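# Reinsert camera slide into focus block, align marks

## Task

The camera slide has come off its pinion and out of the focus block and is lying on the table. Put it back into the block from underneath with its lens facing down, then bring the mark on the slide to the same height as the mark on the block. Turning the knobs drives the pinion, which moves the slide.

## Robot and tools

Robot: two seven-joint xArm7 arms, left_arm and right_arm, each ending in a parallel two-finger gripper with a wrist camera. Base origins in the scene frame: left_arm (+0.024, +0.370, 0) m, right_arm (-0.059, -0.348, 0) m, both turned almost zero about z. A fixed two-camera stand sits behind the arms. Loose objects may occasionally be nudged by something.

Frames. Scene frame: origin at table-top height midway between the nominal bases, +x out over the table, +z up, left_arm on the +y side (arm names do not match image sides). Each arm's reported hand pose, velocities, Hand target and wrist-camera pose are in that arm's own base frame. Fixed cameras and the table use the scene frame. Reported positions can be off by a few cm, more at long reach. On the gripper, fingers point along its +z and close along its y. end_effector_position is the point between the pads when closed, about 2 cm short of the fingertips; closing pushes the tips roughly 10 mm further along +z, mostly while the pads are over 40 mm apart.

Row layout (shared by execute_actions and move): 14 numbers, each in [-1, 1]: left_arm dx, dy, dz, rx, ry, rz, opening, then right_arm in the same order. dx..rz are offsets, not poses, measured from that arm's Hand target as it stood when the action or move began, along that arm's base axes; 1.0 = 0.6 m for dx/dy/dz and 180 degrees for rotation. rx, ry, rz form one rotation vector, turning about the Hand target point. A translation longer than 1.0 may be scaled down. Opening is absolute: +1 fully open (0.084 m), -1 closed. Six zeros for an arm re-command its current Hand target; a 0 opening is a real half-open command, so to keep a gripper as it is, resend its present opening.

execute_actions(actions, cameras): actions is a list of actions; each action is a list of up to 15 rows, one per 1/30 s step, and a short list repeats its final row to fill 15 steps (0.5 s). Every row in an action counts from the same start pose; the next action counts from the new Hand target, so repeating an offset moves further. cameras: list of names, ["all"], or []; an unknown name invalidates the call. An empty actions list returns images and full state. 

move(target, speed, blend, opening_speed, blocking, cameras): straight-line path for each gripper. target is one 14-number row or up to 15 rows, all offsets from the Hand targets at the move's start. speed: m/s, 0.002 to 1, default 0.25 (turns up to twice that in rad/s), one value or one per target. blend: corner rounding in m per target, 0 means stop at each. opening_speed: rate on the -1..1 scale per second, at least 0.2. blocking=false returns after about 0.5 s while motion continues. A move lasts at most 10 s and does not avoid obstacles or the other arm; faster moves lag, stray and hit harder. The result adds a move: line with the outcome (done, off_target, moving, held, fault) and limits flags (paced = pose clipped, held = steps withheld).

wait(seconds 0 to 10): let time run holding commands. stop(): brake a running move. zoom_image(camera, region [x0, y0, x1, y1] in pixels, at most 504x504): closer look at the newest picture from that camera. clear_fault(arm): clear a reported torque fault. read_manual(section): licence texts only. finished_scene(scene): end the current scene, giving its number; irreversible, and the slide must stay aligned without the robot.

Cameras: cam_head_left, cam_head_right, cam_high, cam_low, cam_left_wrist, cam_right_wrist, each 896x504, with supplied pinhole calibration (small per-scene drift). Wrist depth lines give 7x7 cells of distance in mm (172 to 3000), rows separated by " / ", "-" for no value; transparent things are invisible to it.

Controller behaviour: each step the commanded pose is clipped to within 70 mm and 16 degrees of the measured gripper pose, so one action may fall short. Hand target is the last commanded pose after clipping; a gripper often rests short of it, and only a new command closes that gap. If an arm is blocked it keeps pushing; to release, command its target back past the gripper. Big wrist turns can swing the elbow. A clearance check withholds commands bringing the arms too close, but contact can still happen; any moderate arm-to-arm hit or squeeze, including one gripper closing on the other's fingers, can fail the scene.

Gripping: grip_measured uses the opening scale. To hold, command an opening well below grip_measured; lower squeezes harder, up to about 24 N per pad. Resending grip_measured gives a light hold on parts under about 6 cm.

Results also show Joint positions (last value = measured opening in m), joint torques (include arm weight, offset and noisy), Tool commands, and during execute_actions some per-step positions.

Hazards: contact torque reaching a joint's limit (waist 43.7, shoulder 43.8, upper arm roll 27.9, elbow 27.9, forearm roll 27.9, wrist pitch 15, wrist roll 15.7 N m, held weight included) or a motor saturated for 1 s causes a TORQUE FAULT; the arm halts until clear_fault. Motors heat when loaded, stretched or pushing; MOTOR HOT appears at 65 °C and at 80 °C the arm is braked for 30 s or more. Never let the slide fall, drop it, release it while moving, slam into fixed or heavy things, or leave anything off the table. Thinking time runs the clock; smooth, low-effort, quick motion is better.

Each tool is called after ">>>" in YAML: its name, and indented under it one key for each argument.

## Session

>>> execute_actions:
  actions: []

Scene clock: 0.00 s.
left_arm: end_effector_position=(+0.2919, -0.0311, +0.1522) grip_measured=+1.00 end_effector_quat_wxyz=(+0.411, +0.463, -0.493, +0.611) | right_arm: end_effector_position=(+0.5371, +0.2572, +0.2958) grip_measured=+1.00 end_effector_quat_wxyz=(-0.331, +0.662, +0.490, +0.461)
Joint positions: left_arm=[-0.966 -1.307 1.959 0.536 -0.149 1.087 2.332 0.084] | right_arm=[0.572 0.127 -0.433 1.078 1.545 1.033 -2.089 0.084]
Joint velocities: within noise
Joint torques (N m): no reading
Wrist depth (mm): cam_left_wrist=[- - - - 758 2851 733 / - - - 748 744 2828 770 / - 456 455 698 2935 2828 755 / - 455 446 - 2886 2839 2760 / - - 450 - 2899 2519 2706 / - 2199 448 2935 1312 1051 880 / 1681 2080 444 922 787 683 620] | cam_right_wrist=[2333 2439 2575 2749 2874 - 2644 / 2389 2510 2644 2839 - - 2664 / 2364 2654 2749 2828 - - 2760 / 667 2624 235 218 1013 - 2749 / 561 571 191 203 784 2595 2604 / 705 701 197 210 669 703 2172 / 610 610 - 208 581 609 608]
Hand target: left_arm +0.2919, -0.0311, +0.1522; +0.411, +0.463, -0.493, +0.611 | right_arm +0.5371, +0.2572, +0.2958; -0.331, +0.662, +0.490, +0.461
Tool commands: left_gripper/opening=+1.0 right_gripper/opening=+1.0
camera_calibration:
cam_left_wrist: T_world_to_cam=[[-0.960173, -0.188947, -0.205834, 0.341034], [0.216929, -0.0398209, -0.975375, 0.15345], [0.176098, -0.98118, 0.0792231, 0.0405648], [0, 0, 0, 1]] pos_world=[0.287021, 0.110349, 0.216654]
cam_right_wrist: T_world_to_cam=[[0.948119, -0.317781, 0.00928163, -0.396292], [-0.108125, -0.349779, -0.930572, 0.489184], [0.298964, 0.881289, -0.365992, -0.149049], [0, 0, 0, 1]] pos_world=[0.473185, 0.176528, 0.404349]

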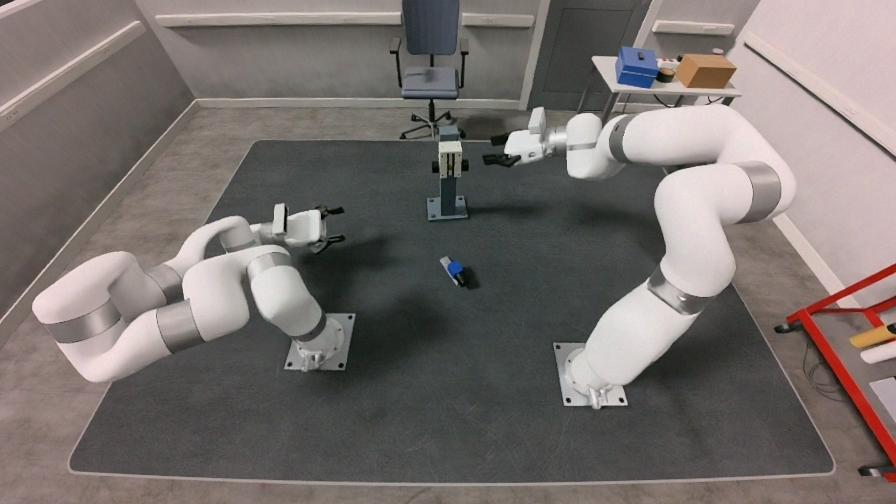

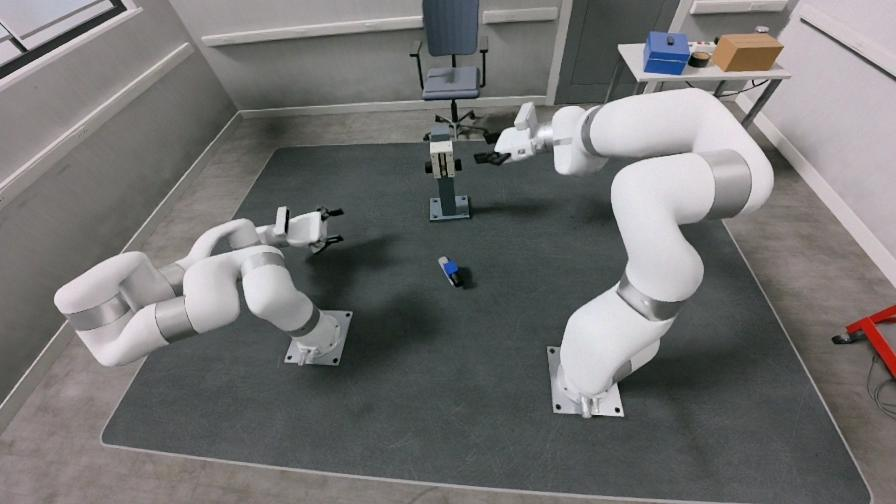

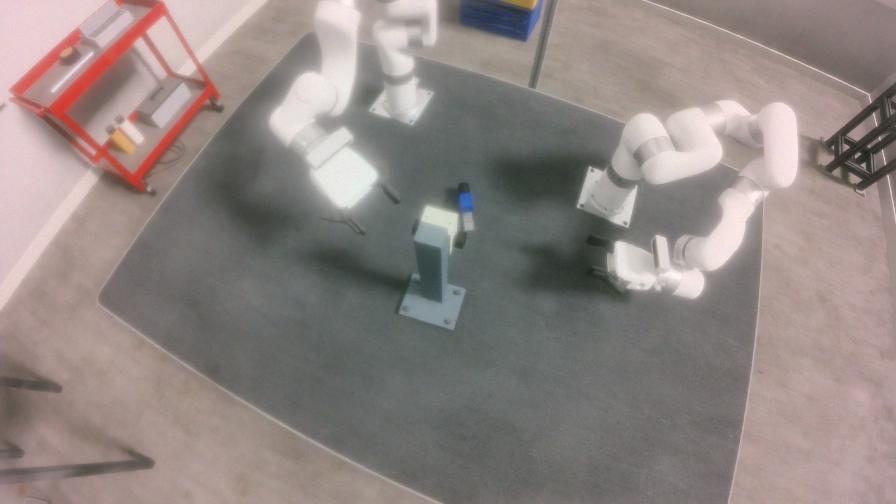

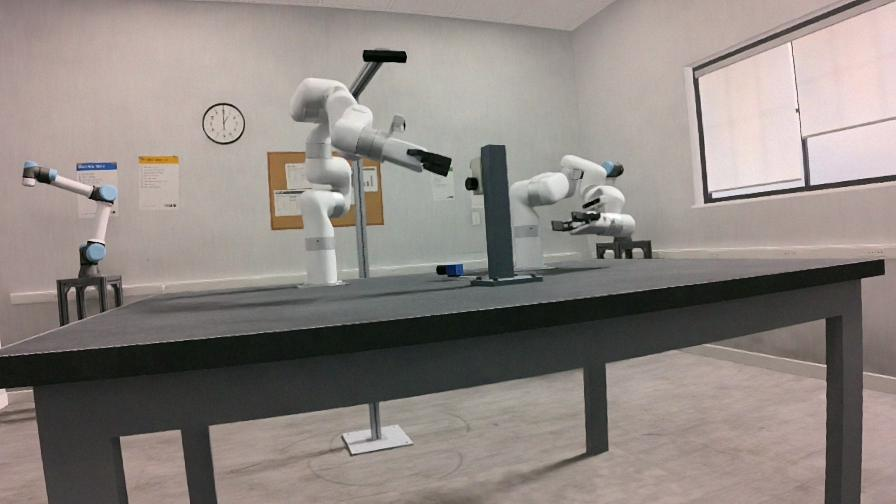

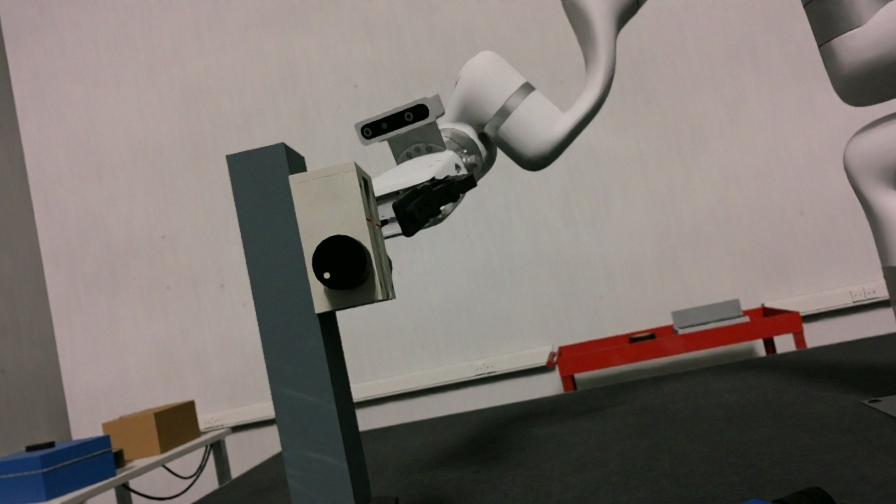

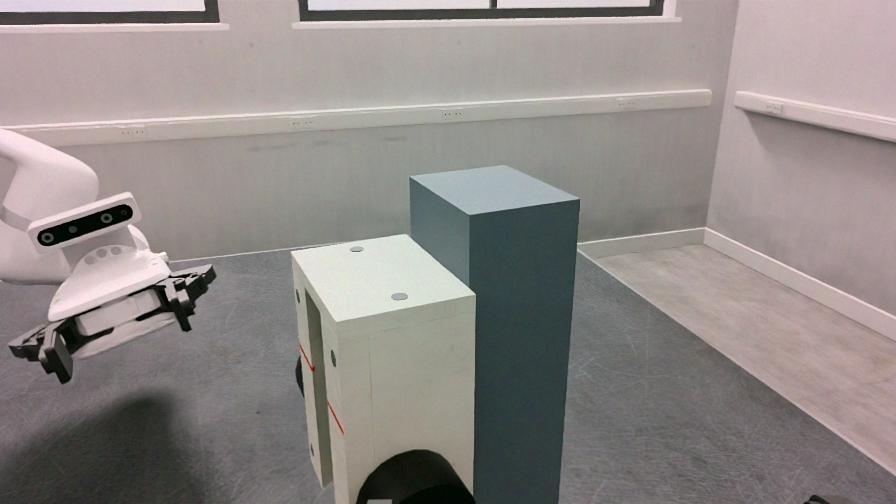

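>>> zoom_image:
  camera: "cam_head_left"
  region: [420, 230, 500, 300]

>>> zoom_image:
  camera: "cam_head_left"
  region: [410, 110, 510, 230]

>>> zoom_image:
  camera: "cam_high"
  region: [380, 170, 500, 340]

Scaled by 6.300 from the camera's 896x504 image, which has a finer 1280x720 frame.

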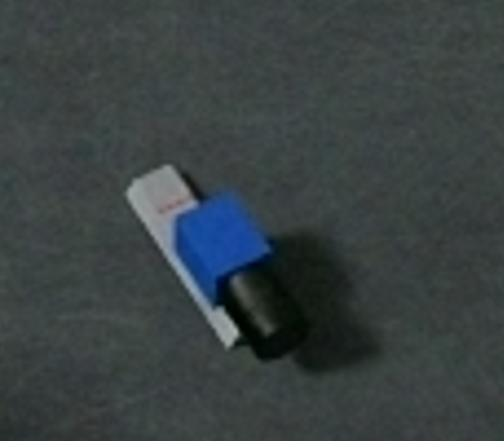

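Scaled by 4.200 from the camera's 896x504 image, which has a finer 1280x720 frame.

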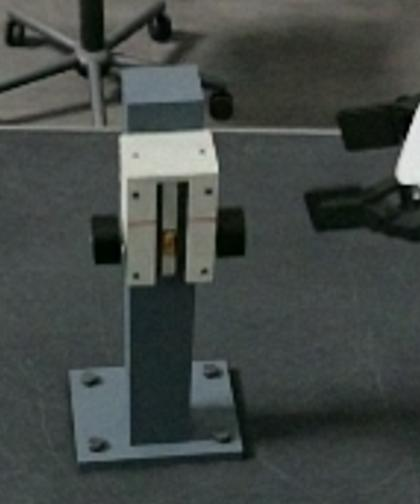

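Scaled by 2.965 from the camera's 896x504 image, which has a finer 1280x720 frame.

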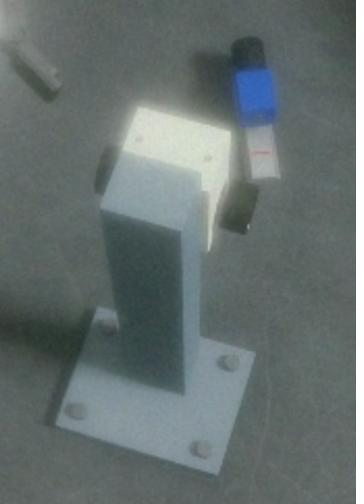

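>>> move:
  target:
    - [0,0,0,0,0,0,1,-0.30,-0.06,0.06,-0.147,0.132,-0.117,1]
    - [0,0,0,0,0,0,1,-0.4335,0.15,-0.19,-0.294,0.263,-0.233,1]
  speed: 0.3
  blend: 0.04
  cameras: ["cam_right_wrist","cam_head_left","cam_left_wrist"]

Scene clock: 10.77 s.
left_arm: end_effector_position=(+0.2919, -0.0311, +0.1522) grip_measured=+1.00 end_effector_quat_wxyz=(+0.411, +0.463, -0.493, +0.611) | right_arm: end_effector_position=(+0.2770, +0.3472, +0.1818) grip_measured=+1.00 end_effector_quat_wxyz=(+0.000, +0.976, +0.216, +0.000)
Joint positions: left_arm=[-0.966 -1.307 1.959 0.536 -0.149 1.087 2.332 0.084] | right_arm=[0.379 -0.044 0.513 0.936 0.027 0.974 0.44 0.084]
Joint torques (N m): left_arm=[-0.57 15 -14.56 -1.77 -0.23 0.86 0.08] | right_arm=[5.49 -7.8 2.29 26.09 -1.12 -0.58 1.79]
Wrist depth (mm): cam_left_wrist=[- - - - 442 431 760 / - - - - 484 422 2771 / - 457 455 - 2948 428 728 / - 454 446 - 2948 496 2749 / - - 450 - 2886 2405 2249 / - 2206 447 2986 1307 1053 880 / 1686 2074 443 926 789 681 616] | cam_right_wrist=[307 307 307 308 308 308 309 / 307 307 308 308 309 308 308 / 307 308 308 309 309 309 309 / 308 308 309 309 309 310 310 / 309 309 309 309 309 309 311 / 309 309 309 310 310 311 311 / 309 309 310 310 310 311 311]
Hand target: left_arm +0.2919, -0.0311, +0.1522; +0.411, +0.463, -0.493, +0.611 | right_arm +0.2770, +0.3472, +0.1818; +0.000, +0.976, +0.216, +0.000
Off the commanded pose: left_arm 0.000 m, 0 deg | right_arm 0.000 m, 0 deg.
move: done
camera_calibration:
cam_left_wrist: T_world_to_cam=[[-0.960173, -0.188947, -0.205834, 0.341034], [0.216929, -0.0398209, -0.975375, 0.15345], [0.176098, -0.98118, 0.0792231, 0.0405648], [0, 0, 0, 1]] pos_world=[0.287021, 0.110349, 0.216654]
cam_right_wrist: T_world_to_cam=[[0.41291, -0.910642, 0.0153531, 0.232925], [-0.910765, -0.412782, 0.0108993, 0.459485], [-0.00358788, -0.0184835, -0.999823, 0.319101], [0, 0, 0, 1]] pos_world=[0.32345, 0.407677, 0.310461]
Images, in order (width x height): cam_head_left 896x504, cam_left_wrist 896x504, cam_right_wrist 896x504.

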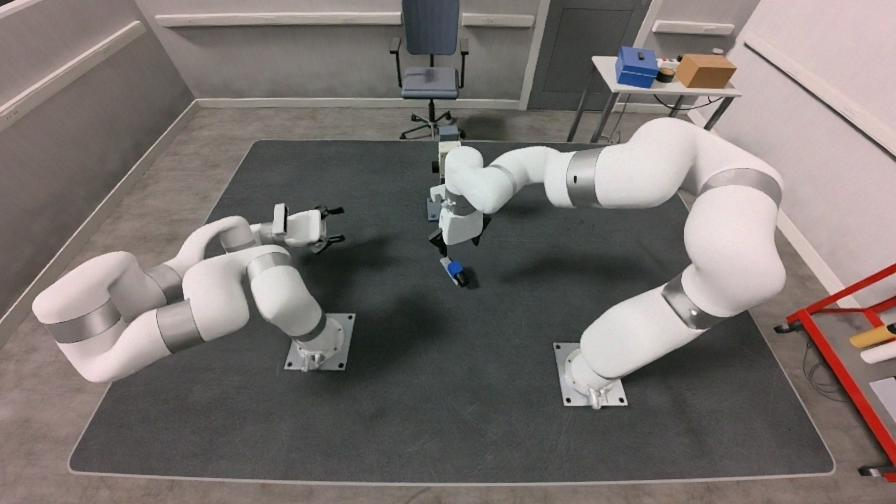

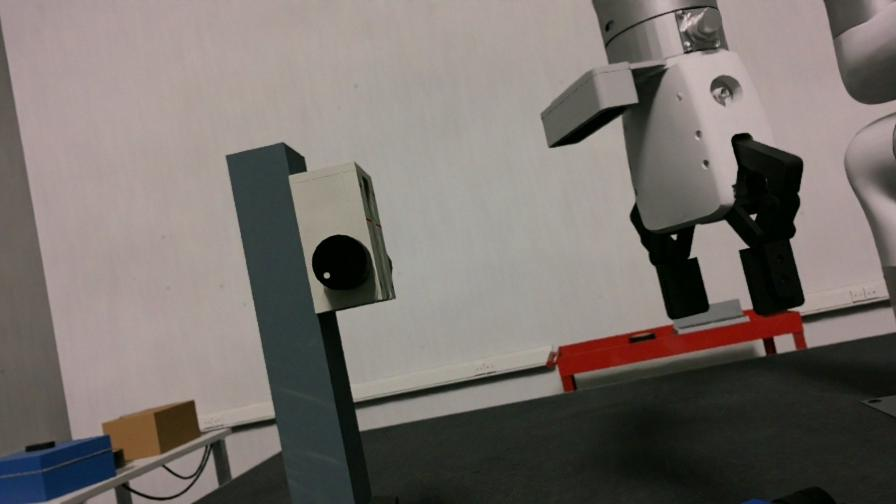

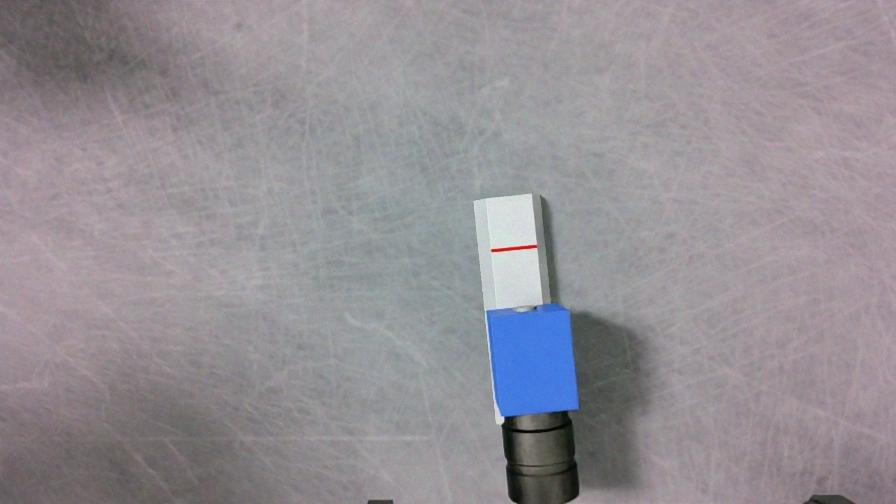

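>>> move:
  target:
    - [0,0,0,0,0,0,1,0.0323,0.008,-0.13,0,0,0.0272,1]
    - [0,0,0,0,0,0,1,0.0323,0.008,-0.2425,0,0,0.0272,1]
  speed: [0.15,0.08]
  blend: 0.01
  cameras: ["cam_right_wrist","cam_head_left"]

Scene clock: 16.03 s.
left_arm: end_effector_position=(+0.2919, -0.0311, +0.1522) grip_measured=+1.00 end_effector_quat_wxyz=(+0.411, +0.463, -0.493, +0.611) | right_arm: end_effector_position=(+0.2963, +0.3520, +0.0363) grip_measured=+1.00 end_effector_quat_wxyz=(+0.000, +0.966, +0.258, +0.000)
Joint positions: left_arm=[-0.966 -1.307 1.959 0.536 -0.149 1.087 2.332 0.084] | right_arm=[0.416 0.319 0.448 0.866 -0.244 0.59 0.526 0.084]
Joint torques (N m): left_arm=[-0.52 14.97 -14.78 -1.87 -0.47 0.87 0.06] | right_arm=[4.9 -11.92 0.44 21.71 -1.16 -3.47 1.94]
Wrist depth (mm): cam_left_wrist=[- - - - 2973 573 713 / - - - - 450 455 745 / - 456 456 - 437 424 756 / - 453 447 - 2935 419 2760 / - - 450 - 2973 419 2242 / - 2199 448 2948 1205 424 771 / 1673 2080 444 929 785 484 408] | cam_right_wrist=[- - - - - - - / - - - - - - - / - - - - - - - / - - - - - - - / - - - - - - - / - - - - - - - / - - - - - - -]
Hand target: left_arm +0.2919, -0.0311, +0.1522; +0.411, +0.463, -0.493, +0.611 | right_arm +0.2963, +0.3520, +0.0363; +0.000, +0.966, +0.258, +0.000
Off the commanded pose: left_arm 0.000 m, 0 deg | right_arm 0.000 m, 0 deg.
move: done
camera_calibration:
cam_right_wrist: T_world_to_cam=[[0.489198, -0.872037, 0.0153986, 0.195326], [-0.872171, -0.489079, 0.0109619, 0.496121], [-0.00202806, -0.0187927, -0.999821, 0.173438], [0, 0, 0, 1]] pos_world=[0.337501, 0.416233, 0.16496]
Images, in order (width x height): cam_head_left 896x504, cam_right_wrist 896x504.

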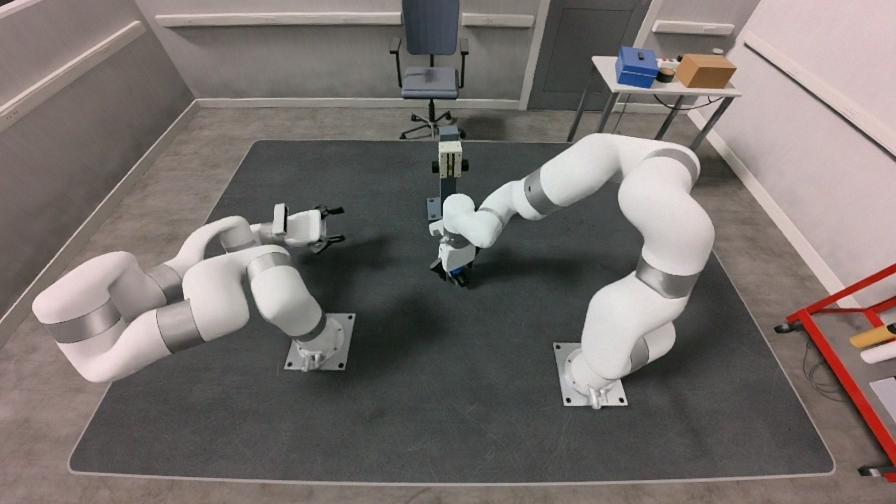

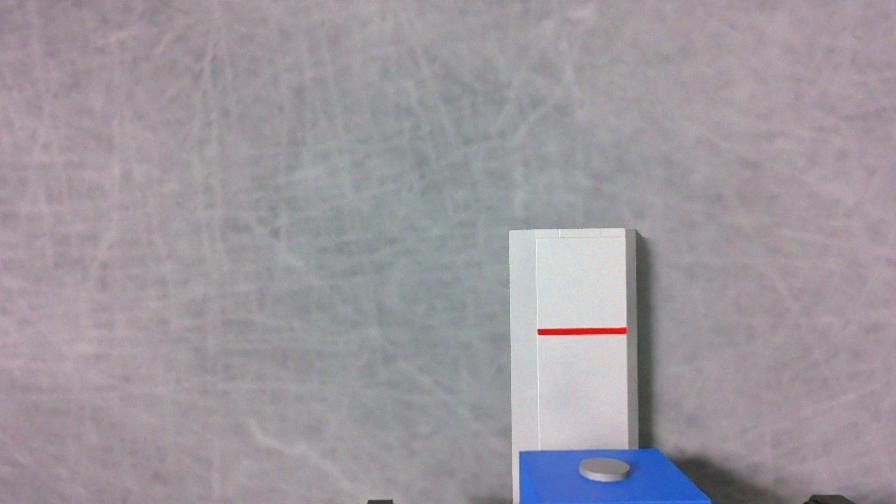

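>>> move:
  target:
    - [0,0,0,0,0,0,1,0,0,0,0,0,0,-0.9]
    - [0,0,0,0,0,0,1,0,0,0.2,0,0,0,-0.9]
  speed: 0.12
  opening_speed: 0.8
  cameras: ["cam_right_wrist","cam_left_wrist"]

Scene clock: 20.73 s.
left_arm: end_effector_position=(+0.2919, -0.0311, +0.1522) grip_measured=+1.00 end_effector_quat_wxyz=(+0.411, +0.463, -0.493, +0.611) | right_arm: end_effector_position=(+0.2963, +0.3520, +0.1562) grip_measured=-0.29 end_effector_quat_wxyz=(+0.000, +0.966, +0.258, +0.000)
Joint positions: left_arm=[-0.966 -1.307 1.959 0.536 -0.149 1.087 2.332 0.084] | right_arm=[0.365 0.054 0.511 0.956 -0.032 0.909 0.374 0.031]
Joint torques (N m): left_arm=[-0.74 15.32 -14.83 -1.76 -0.34 0.81 0.03] | right_arm=[-5.49 -17.59 2.41 27.69 1.27 -1.03 -1.96]
Wrist depth (mm): cam_left_wrist=[- - - - 437 485 745 / - - - - 444 2839 753 / - 457 455 - 459 413 2793 / - 454 447 - 2960 421 2749 / - - 450 - 2973 448 2717 / - 2199 447 2935 1310 802 872 / 1690 2068 444 925 784 683 619] | cam_right_wrist=[281 281 281 282 282 282 282 / 282 282 282 282 283 283 283 / 282 282 282 282 283 283 283 / 282 282 282 - - 284 284 / 283 283 283 - - 284 284 / 283 283 283 - - 284 284 / 283 284 284 - - 285 285]
Hand target: left_arm +0.2919, -0.0311, +0.1522; +0.411, +0.463, -0.493, +0.611 | right_arm +0.2963, +0.3520, +0.1563; +0.000, +0.966, +0.258, +0.000
Off the commanded pose: left_arm 0.000 m, 0 deg | right_arm 0.000 m, 0 deg.
move: done
camera_calibration:
cam_left_wrist: T_world_to_cam=[[-0.960173, -0.188947, -0.205834, 0.341034], [0.216929, -0.0398209, -0.975375, 0.15345], [0.176098, -0.98118, 0.0792231, 0.0405648], [0, 0, 0, 1]] pos_world=[0.287021, 0.110349, 0.216654]
cam_right_wrist: T_world_to_cam=[[0.489199, -0.872037, 0.0153496, 0.193493], [-0.87217, -0.489079, 0.0110491, 0.494782], [-0.00212805, -0.0187927, -0.999821, 0.29335], [0, 0, 0, 1]] pos_world=[0.337501, 0.416233, 0.284861]
Images, in order (width x height): cam_left_wrist 896x504, cam_right_wrist 896x504.

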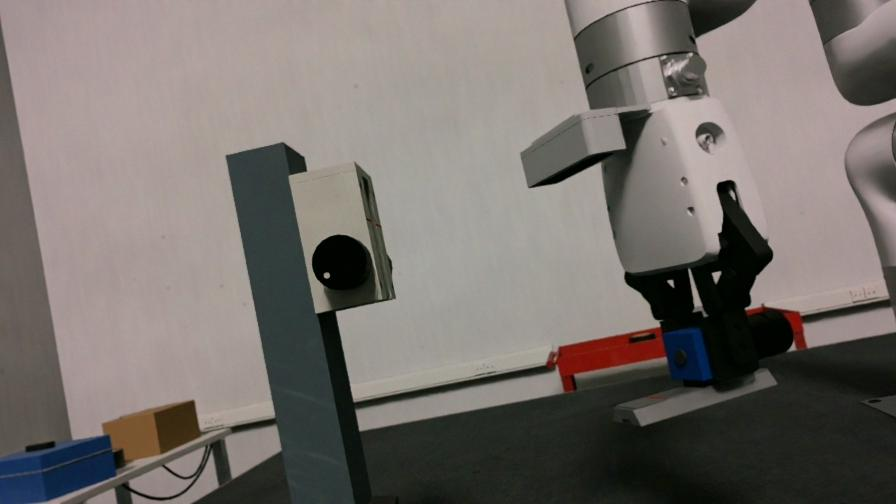

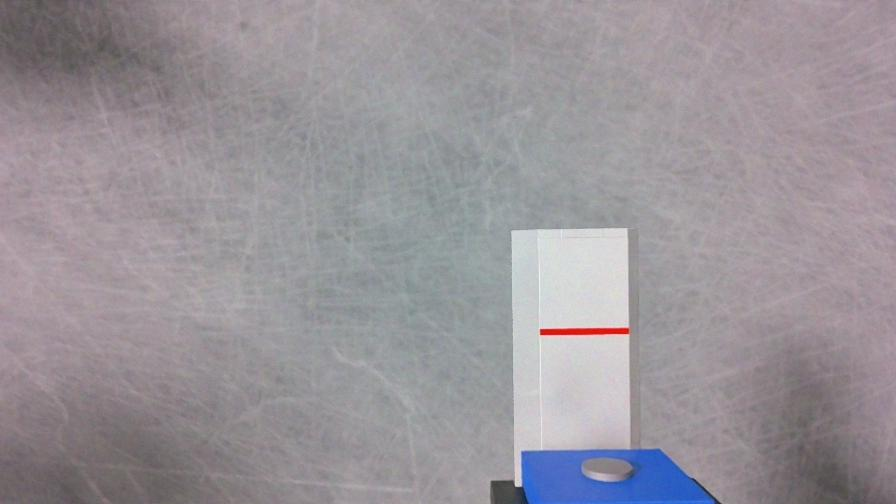

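>>> move:
  target: [0,0,0,0,0,0,1,0.04,0.045,0.14,0.1302,-0.4876,-0.1302,-0.9]
  speed: 0.4
  cameras: ["cam_right_wrist","cam_left_wrist","cam_head_left"]

Scene clock: 24.87 s.
left_arm: end_effector_position=(+0.2919, -0.0311, +0.1522) grip_measured=+1.00 end_effector_quat_wxyz=(+0.411, +0.463, -0.493, +0.611) | right_arm: end_effector_position=(+0.3203, +0.3790, +0.2403) grip_measured=-0.29 end_effector_quat_wxyz=(-0.001, +0.707, +0.000, +0.707)
Joint positions: left_arm=[-0.966 -1.307 1.959 0.536 -0.149 1.087 2.332 0.084] | right_arm=[-0.566 -0.442 1.858 0.724 -1.554 1.083 2.601 0.031]
Joint torques (N m): left_arm=[-0.48 15.15 -14.92 -1.78 -0.36 0.93 -0.05] | right_arm=[-5.49 3.06 -8.15 21.73 0.92 4.54 -2]
Wrist depth (mm): cam_left_wrist=[- - - - 2999 2874 2793 / - - - - 2911 2911 671 / - 457 455 - 428 397 368 / - 454 446 - 424 2771 2782 / - - 451 - 2911 2510 2727 / - 2192 448 2935 1310 1050 878 / 1681 2093 443 930 787 684 618] | cam_right_wrist=[2595 2604 2575 2614 2614 2624 2566 / 2585 2604 2604 2575 2624 2575 2585 / 2604 2614 2614 2381 2624 2585 2604 / 2614 2604 - - 2614 2585 2585 / 2566 2624 - - 2604 2624 2604 / 2604 2595 - - 2624 2614 1833 / 2575 2624 - - - 2624 2624]
Hand target: left_arm +0.2919, -0.0311, +0.1522; +0.411, +0.463, -0.493, +0.611 | right_arm +0.3203, +0.3790, +0.2403; -0.001, +0.707, +0.000, +0.707
Off the commanded pose: left_arm 0.000 m, 0 deg | right_arm 0.000 m, 0 deg.
move: done
camera_calibration:
cam_left_wrist: T_world_to_cam=[[-0.960173, -0.188947, -0.205834, 0.341034], [0.216929, -0.0398209, -0.975375, 0.15345], [0.176098, -0.98118, 0.0792231, 0.0405648], [0, 0, 0, 1]] pos_world=[0.287021, 0.110349, 0.216654]
cam_right_wrist: T_world_to_cam=[[-0.0153818, -0.999822, -0.0109219, 0.42039], [-0.0109622, 0.0110912, -0.999878, 0.305424], [0.999822, -0.0152602, -0.0111308, -0.181857], [0, 0, 0, 1]] pos_world=[0.191639, 0.414153, 0.307954]
Images, in order (width x height): cam_head_left 896x504, cam_left_wrist 896x504, cam_right_wrist 896x504.

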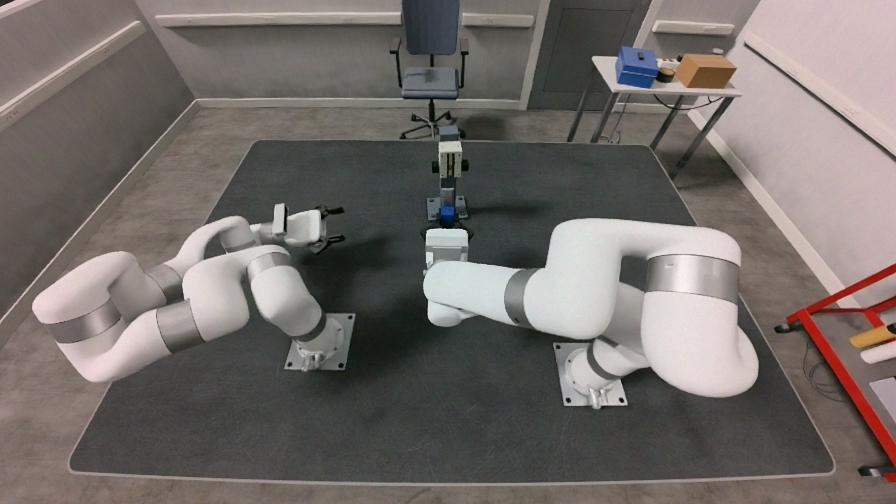

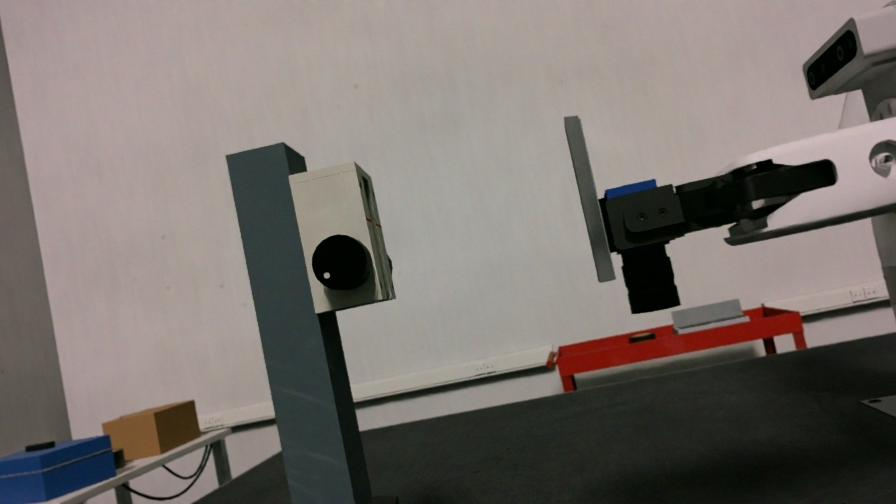

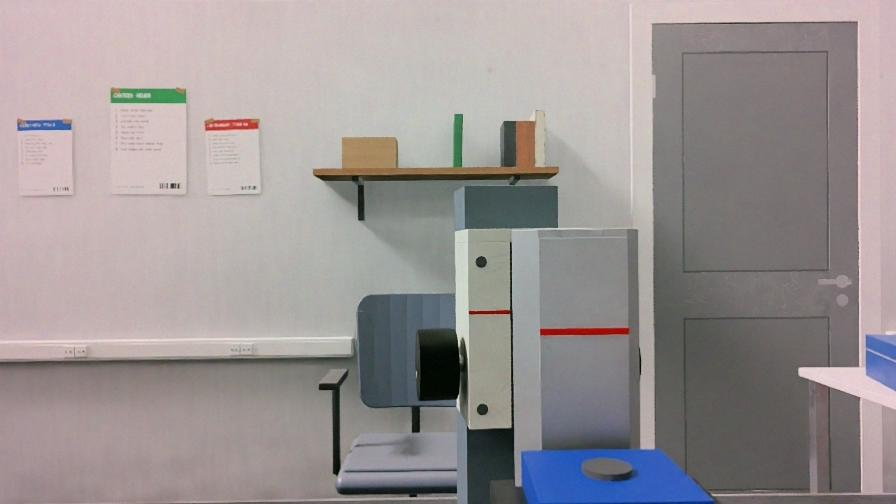

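>>> move:
  target:
    - [0.1,-0.18,0,0,0,0,1,0.06,0,-0.167,0,0,0,-0.9]
    - [0.1,-0.22,0.01,0,0,0,1,0.165,0,-0.167,0,0,0,-0.9]
  speed: 0.25
  blend: 0.03
  cameras: ["cam_right_wrist","cam_left_wrist","cam_head_left"]

Scene clock: 29.03 s.
left_arm: end_effector_position=(+0.3519, -0.1631, +0.1582) grip_measured=+1.00 end_effector_quat_wxyz=(+0.411, +0.463, -0.493, +0.611) | right_arm: end_effector_position=(+0.4193, +0.3791, +0.1401) grip_measured=-0.29 end_effector_quat_wxyz=(-0.001, +0.707, +0.000, +0.707)
Joint positions: left_arm=[-1.369 -1.506 1.913 0.458 -0.241 0.56 2.35 0.084] | right_arm=[-1.061 -0.9 2.095 0.932 -1.648 0.777 2.928 0.031]
Joint torques (N m): left_arm=[-5.15 5.74 -18.79 -5.98 -1.71 -0.48 2.17] | right_arm=[-5.21 10.3 -17.76 15.06 -1.28 2.29 1.87]
Wrist depth (mm): cam_left_wrist=[- - - 2923 2828 2738 2644 / - 316 315 2923 2851 2749 2634 / - 314 306 2851 2793 2727 2654 / - 312 310 2851 2782 2696 2664 / - - 309 2816 2760 2654 2264 / - - 307 2874 306 288 261 / 1600 - 305 944 285 270 239] | cam_right_wrist=[2510 2483 - 201 213 2519 2519 / 2501 2501 - 201 212 212 2538 / 2483 2501 - 205 214 2492 2501 / 2510 2501 - - 2510 2483 2528 / 2519 2538 - - 2566 2510 2501 / 2528 2566 - - 2510 2510 2492 / 656 652 - - - 636 633]
Hand target: left_arm +0.3519, -0.1631, +0.1582; +0.411, +0.463, -0.493, +0.611 | right_arm +0.4193, +0.3790, +0.1401; -0.001, +0.707, +0.000, +0.707
Off the commanded pose: left_arm 0.000 m, 0 deg | right_arm 0.000 m, 0 deg.
move: done
camera_calibration:
cam_left_wrist: T_world_to_cam=[[-0.960176, -0.189019, -0.205754, 0.37492], [0.216835, -0.0397177, -0.9754, 0.141071], [0.176197, -0.98117, 0.0791217, -0.100004], [0, 0, 0, 1]] pos_world=[0.347021, -0.0216511, 0.222654]
cam_right_wrist: T_world_to_cam=[[-0.0152811, -0.999826, -0.0107223, 0.42085], [-0.0109635, 0.0108905, -0.999881, 0.206404], [0.999823, -0.0151617, -0.011128, -0.281995], [0, 0, 0, 1]] pos_world=[0.290639, 0.414253, 0.207753]
Images, in order (width x height): cam_head_left 896x504, cam_left_wrist 896x504, cam_right_wrist 896x504.

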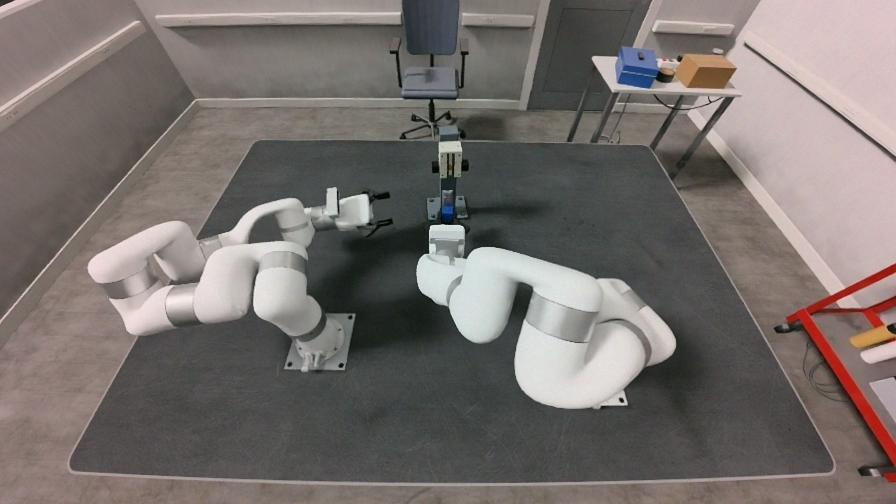

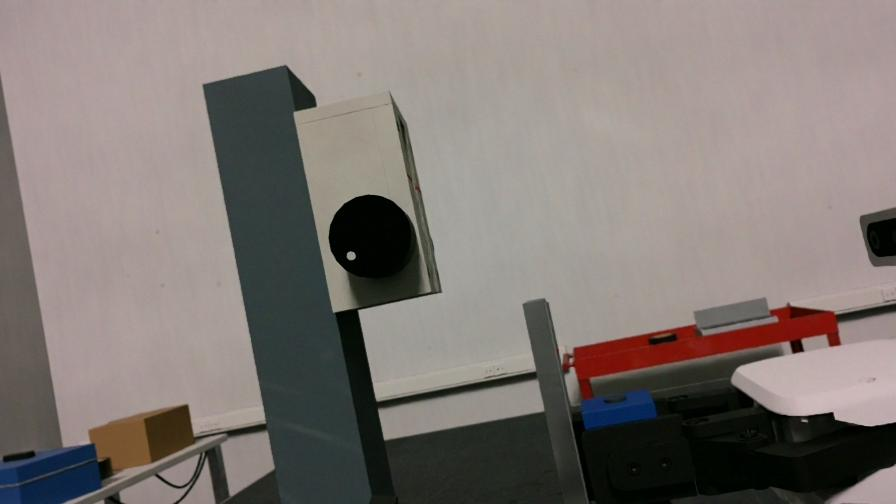

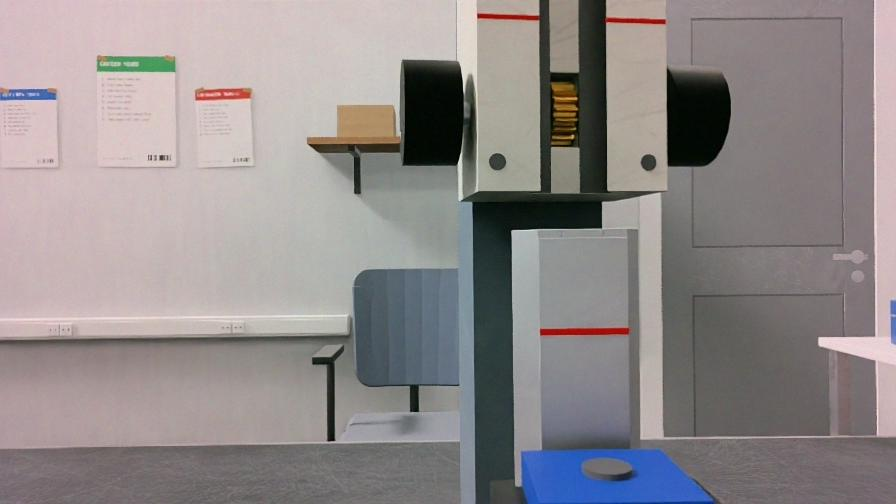

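>>> zoom_image:
  camera: "cam_right_wrist"
  region: [440, 0, 700, 260]

>>> zoom_image:
  camera: "cam_left_wrist"
  region: [280, 80, 620, 420]

Scaled by 1.938 from the camera's 896x504 image, which has a finer 1280x720 frame.

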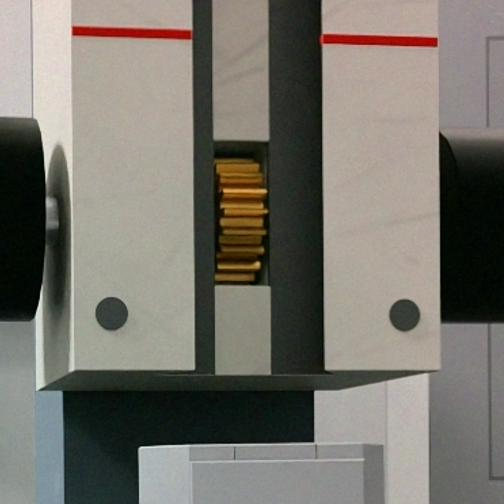

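Scaled by 1.482 from the camera's 896x504 image, which has a finer 1280x720 frame.

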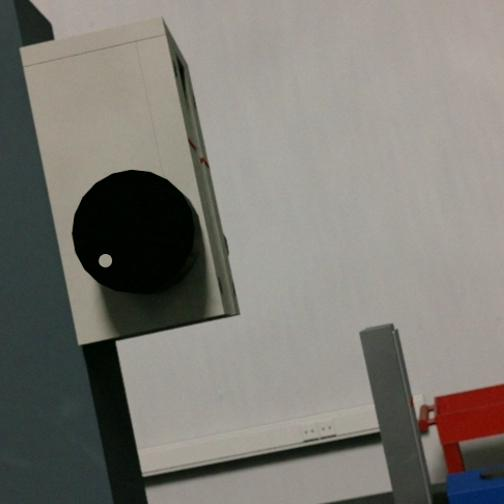

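>>> zoom_image:
  camera: "cam_left_wrist"
  region: [500, 280, 660, 504]

>>> zoom_image:
  camera: "cam_right_wrist"
  region: [500, 220, 720, 504]

Scaled by 2.250 from the camera's 896x504 image, which has a finer 1280x720 frame.

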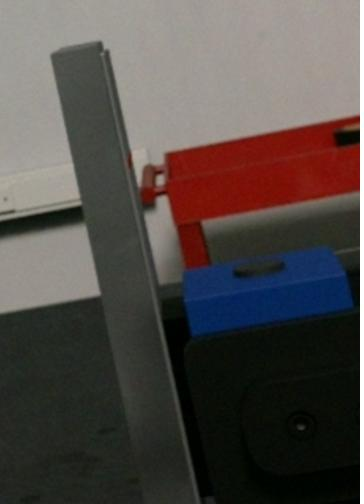

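Scaled by 1.775 from the camera's 896x504 image, which has a finer 1280x720 frame.

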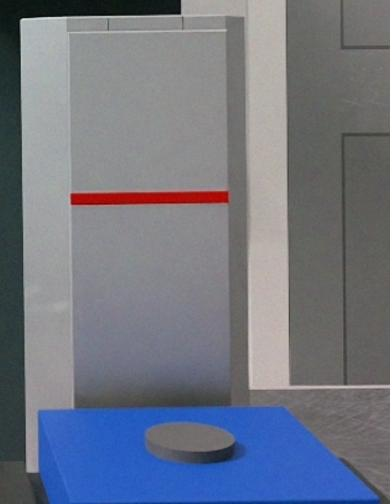

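>>> move:
  target: [0,0,0,0,0,0,1, 0.0333,-0.0093,0,0,0,0.0283,-0.9]
  speed: 0.08
  cameras: ["cam_right_wrist","cam_left_wrist"]

Scene clock: 40.87 s.
left_arm: end_effector_position=(+0.3519, -0.1631, +0.1582) grip_measured=+1.00 end_effector_quat_wxyz=(+0.411, +0.463, -0.493, +0.611) | right_arm: end_effector_position=(+0.4393, +0.3735, +0.1401) grip_measured=-0.29 end_effector_quat_wxyz=(-0.032, +0.706, +0.032, +0.706)
Joint positions: left_arm=[-1.369 -1.506 1.913 0.458 -0.241 0.56 2.35 0.084] | right_arm=[-1.096 -0.918 2.064 0.917 -1.865 0.732 3.103 0.031]
Joint torques (N m): left_arm=[-4.73 6.2 -18.76 -6.18 -1.59 1.71 1.56] | right_arm=[-5.31 10.18 -24.41 7.12 -1.15 2.49 1.83]
Wrist depth (mm): cam_left_wrist=[- - - 2911 2851 2749 2675 / - 317 315 2899 2793 2760 2654 / - 313 306 2886 2805 2685 2654 / - 312 309 2886 2760 2706 2634 / - - 309 2839 2793 2664 2614 / - - 307 2793 329 292 259 / 1604 - 304 - 288 270 254] | cam_right_wrist=[2595 2614 - 183 192 2381 2372 / 2654 2634 - 183 191 186 2397 / 2644 2585 - 192 197 2405 2356 / 2644 2566 - - 2465 2397 2389 / 2604 2585 - - 2474 2431 2422 / 2654 2614 - - 2448 2431 2397 / 658 650 - - - 634 633]
Hand target: left_arm +0.3519, -0.1631, +0.1582; +0.411, +0.463, -0.493, +0.611 | right_arm +0.4393, +0.3735, +0.1401; -0.032, +0.706, +0.032, +0.706
Off the commanded pose: left_arm 0.000 m, 0 deg | right_arm 0.000 m, 0 deg.
move: done
camera_calibration:
cam_left_wrist: T_world_to_cam=[[-0.960173, -0.188947, -0.205834, 0.374939], [0.216929, -0.0398209, -0.975375, 0.14103], [0.176098, -0.98118, 0.0792231, -0.0999921], [0, 0, 0, 1]] pos_world=[0.347021, -0.0216507, 0.222654]
cam_right_wrist: T_world_to_cam=[[0.0734644, -0.99724, -0.0107026, 0.375554], [-0.0118848, 0.00985545, -0.999881, 0.207476], [0.997227, 0.0735828, -0.0111279, -0.334083], [0, 0, 0, 1]] pos_world=[0.308032, 0.397056, 0.207753]
Images, in order (width x height): cam_left_wrist 896x504, cam_right_wrist 896x504.

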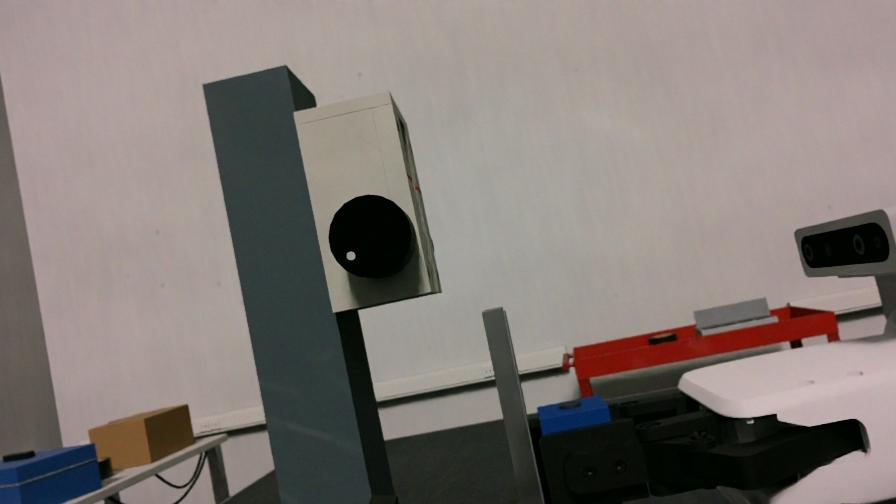

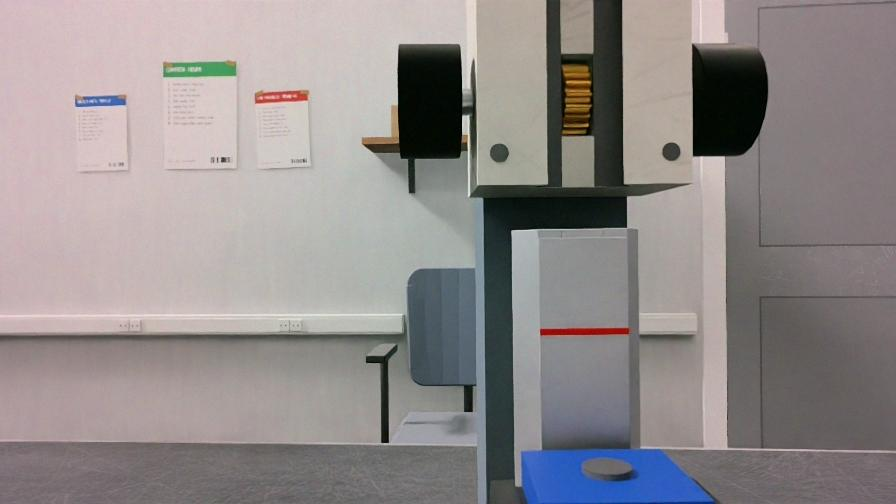

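>>> zoom_image:
  camera: "cam_right_wrist"
  region: [440, 100, 720, 260]

>>> zoom_image:
  camera: "cam_left_wrist"
  region: [280, 80, 580, 504]

Scaled by 1.800 from the camera's 896x504 image, which has a finer 1280x720 frame.

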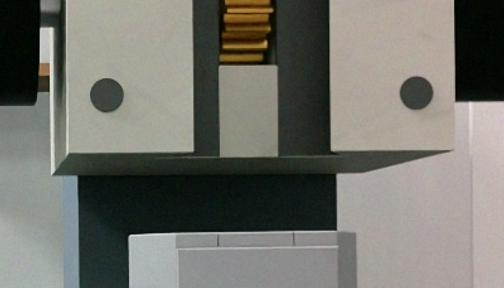

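Scaled by 1.189 from the camera's 896x504 image, which has a finer 1280x720 frame.

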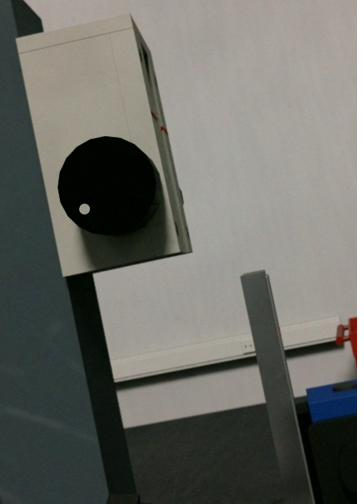

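>>> zoom_image:
  camera: "cam_left_wrist"
  region: [440, 290, 600, 504]

>>> zoom_image:
  camera: "cam_left_wrist"
  region: [280, 80, 460, 320]

Scaled by 2.355 from the camera's 896x504 image, which has a finer 1280x720 frame.

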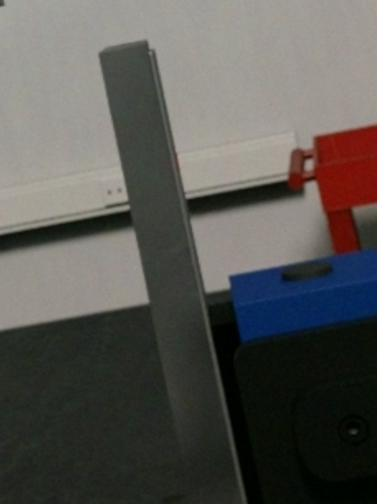

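Scaled by 2.100 from the camera's 896x504 image, which has a finer 1280x720 frame.

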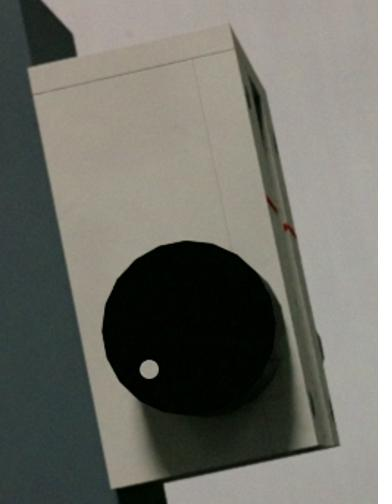

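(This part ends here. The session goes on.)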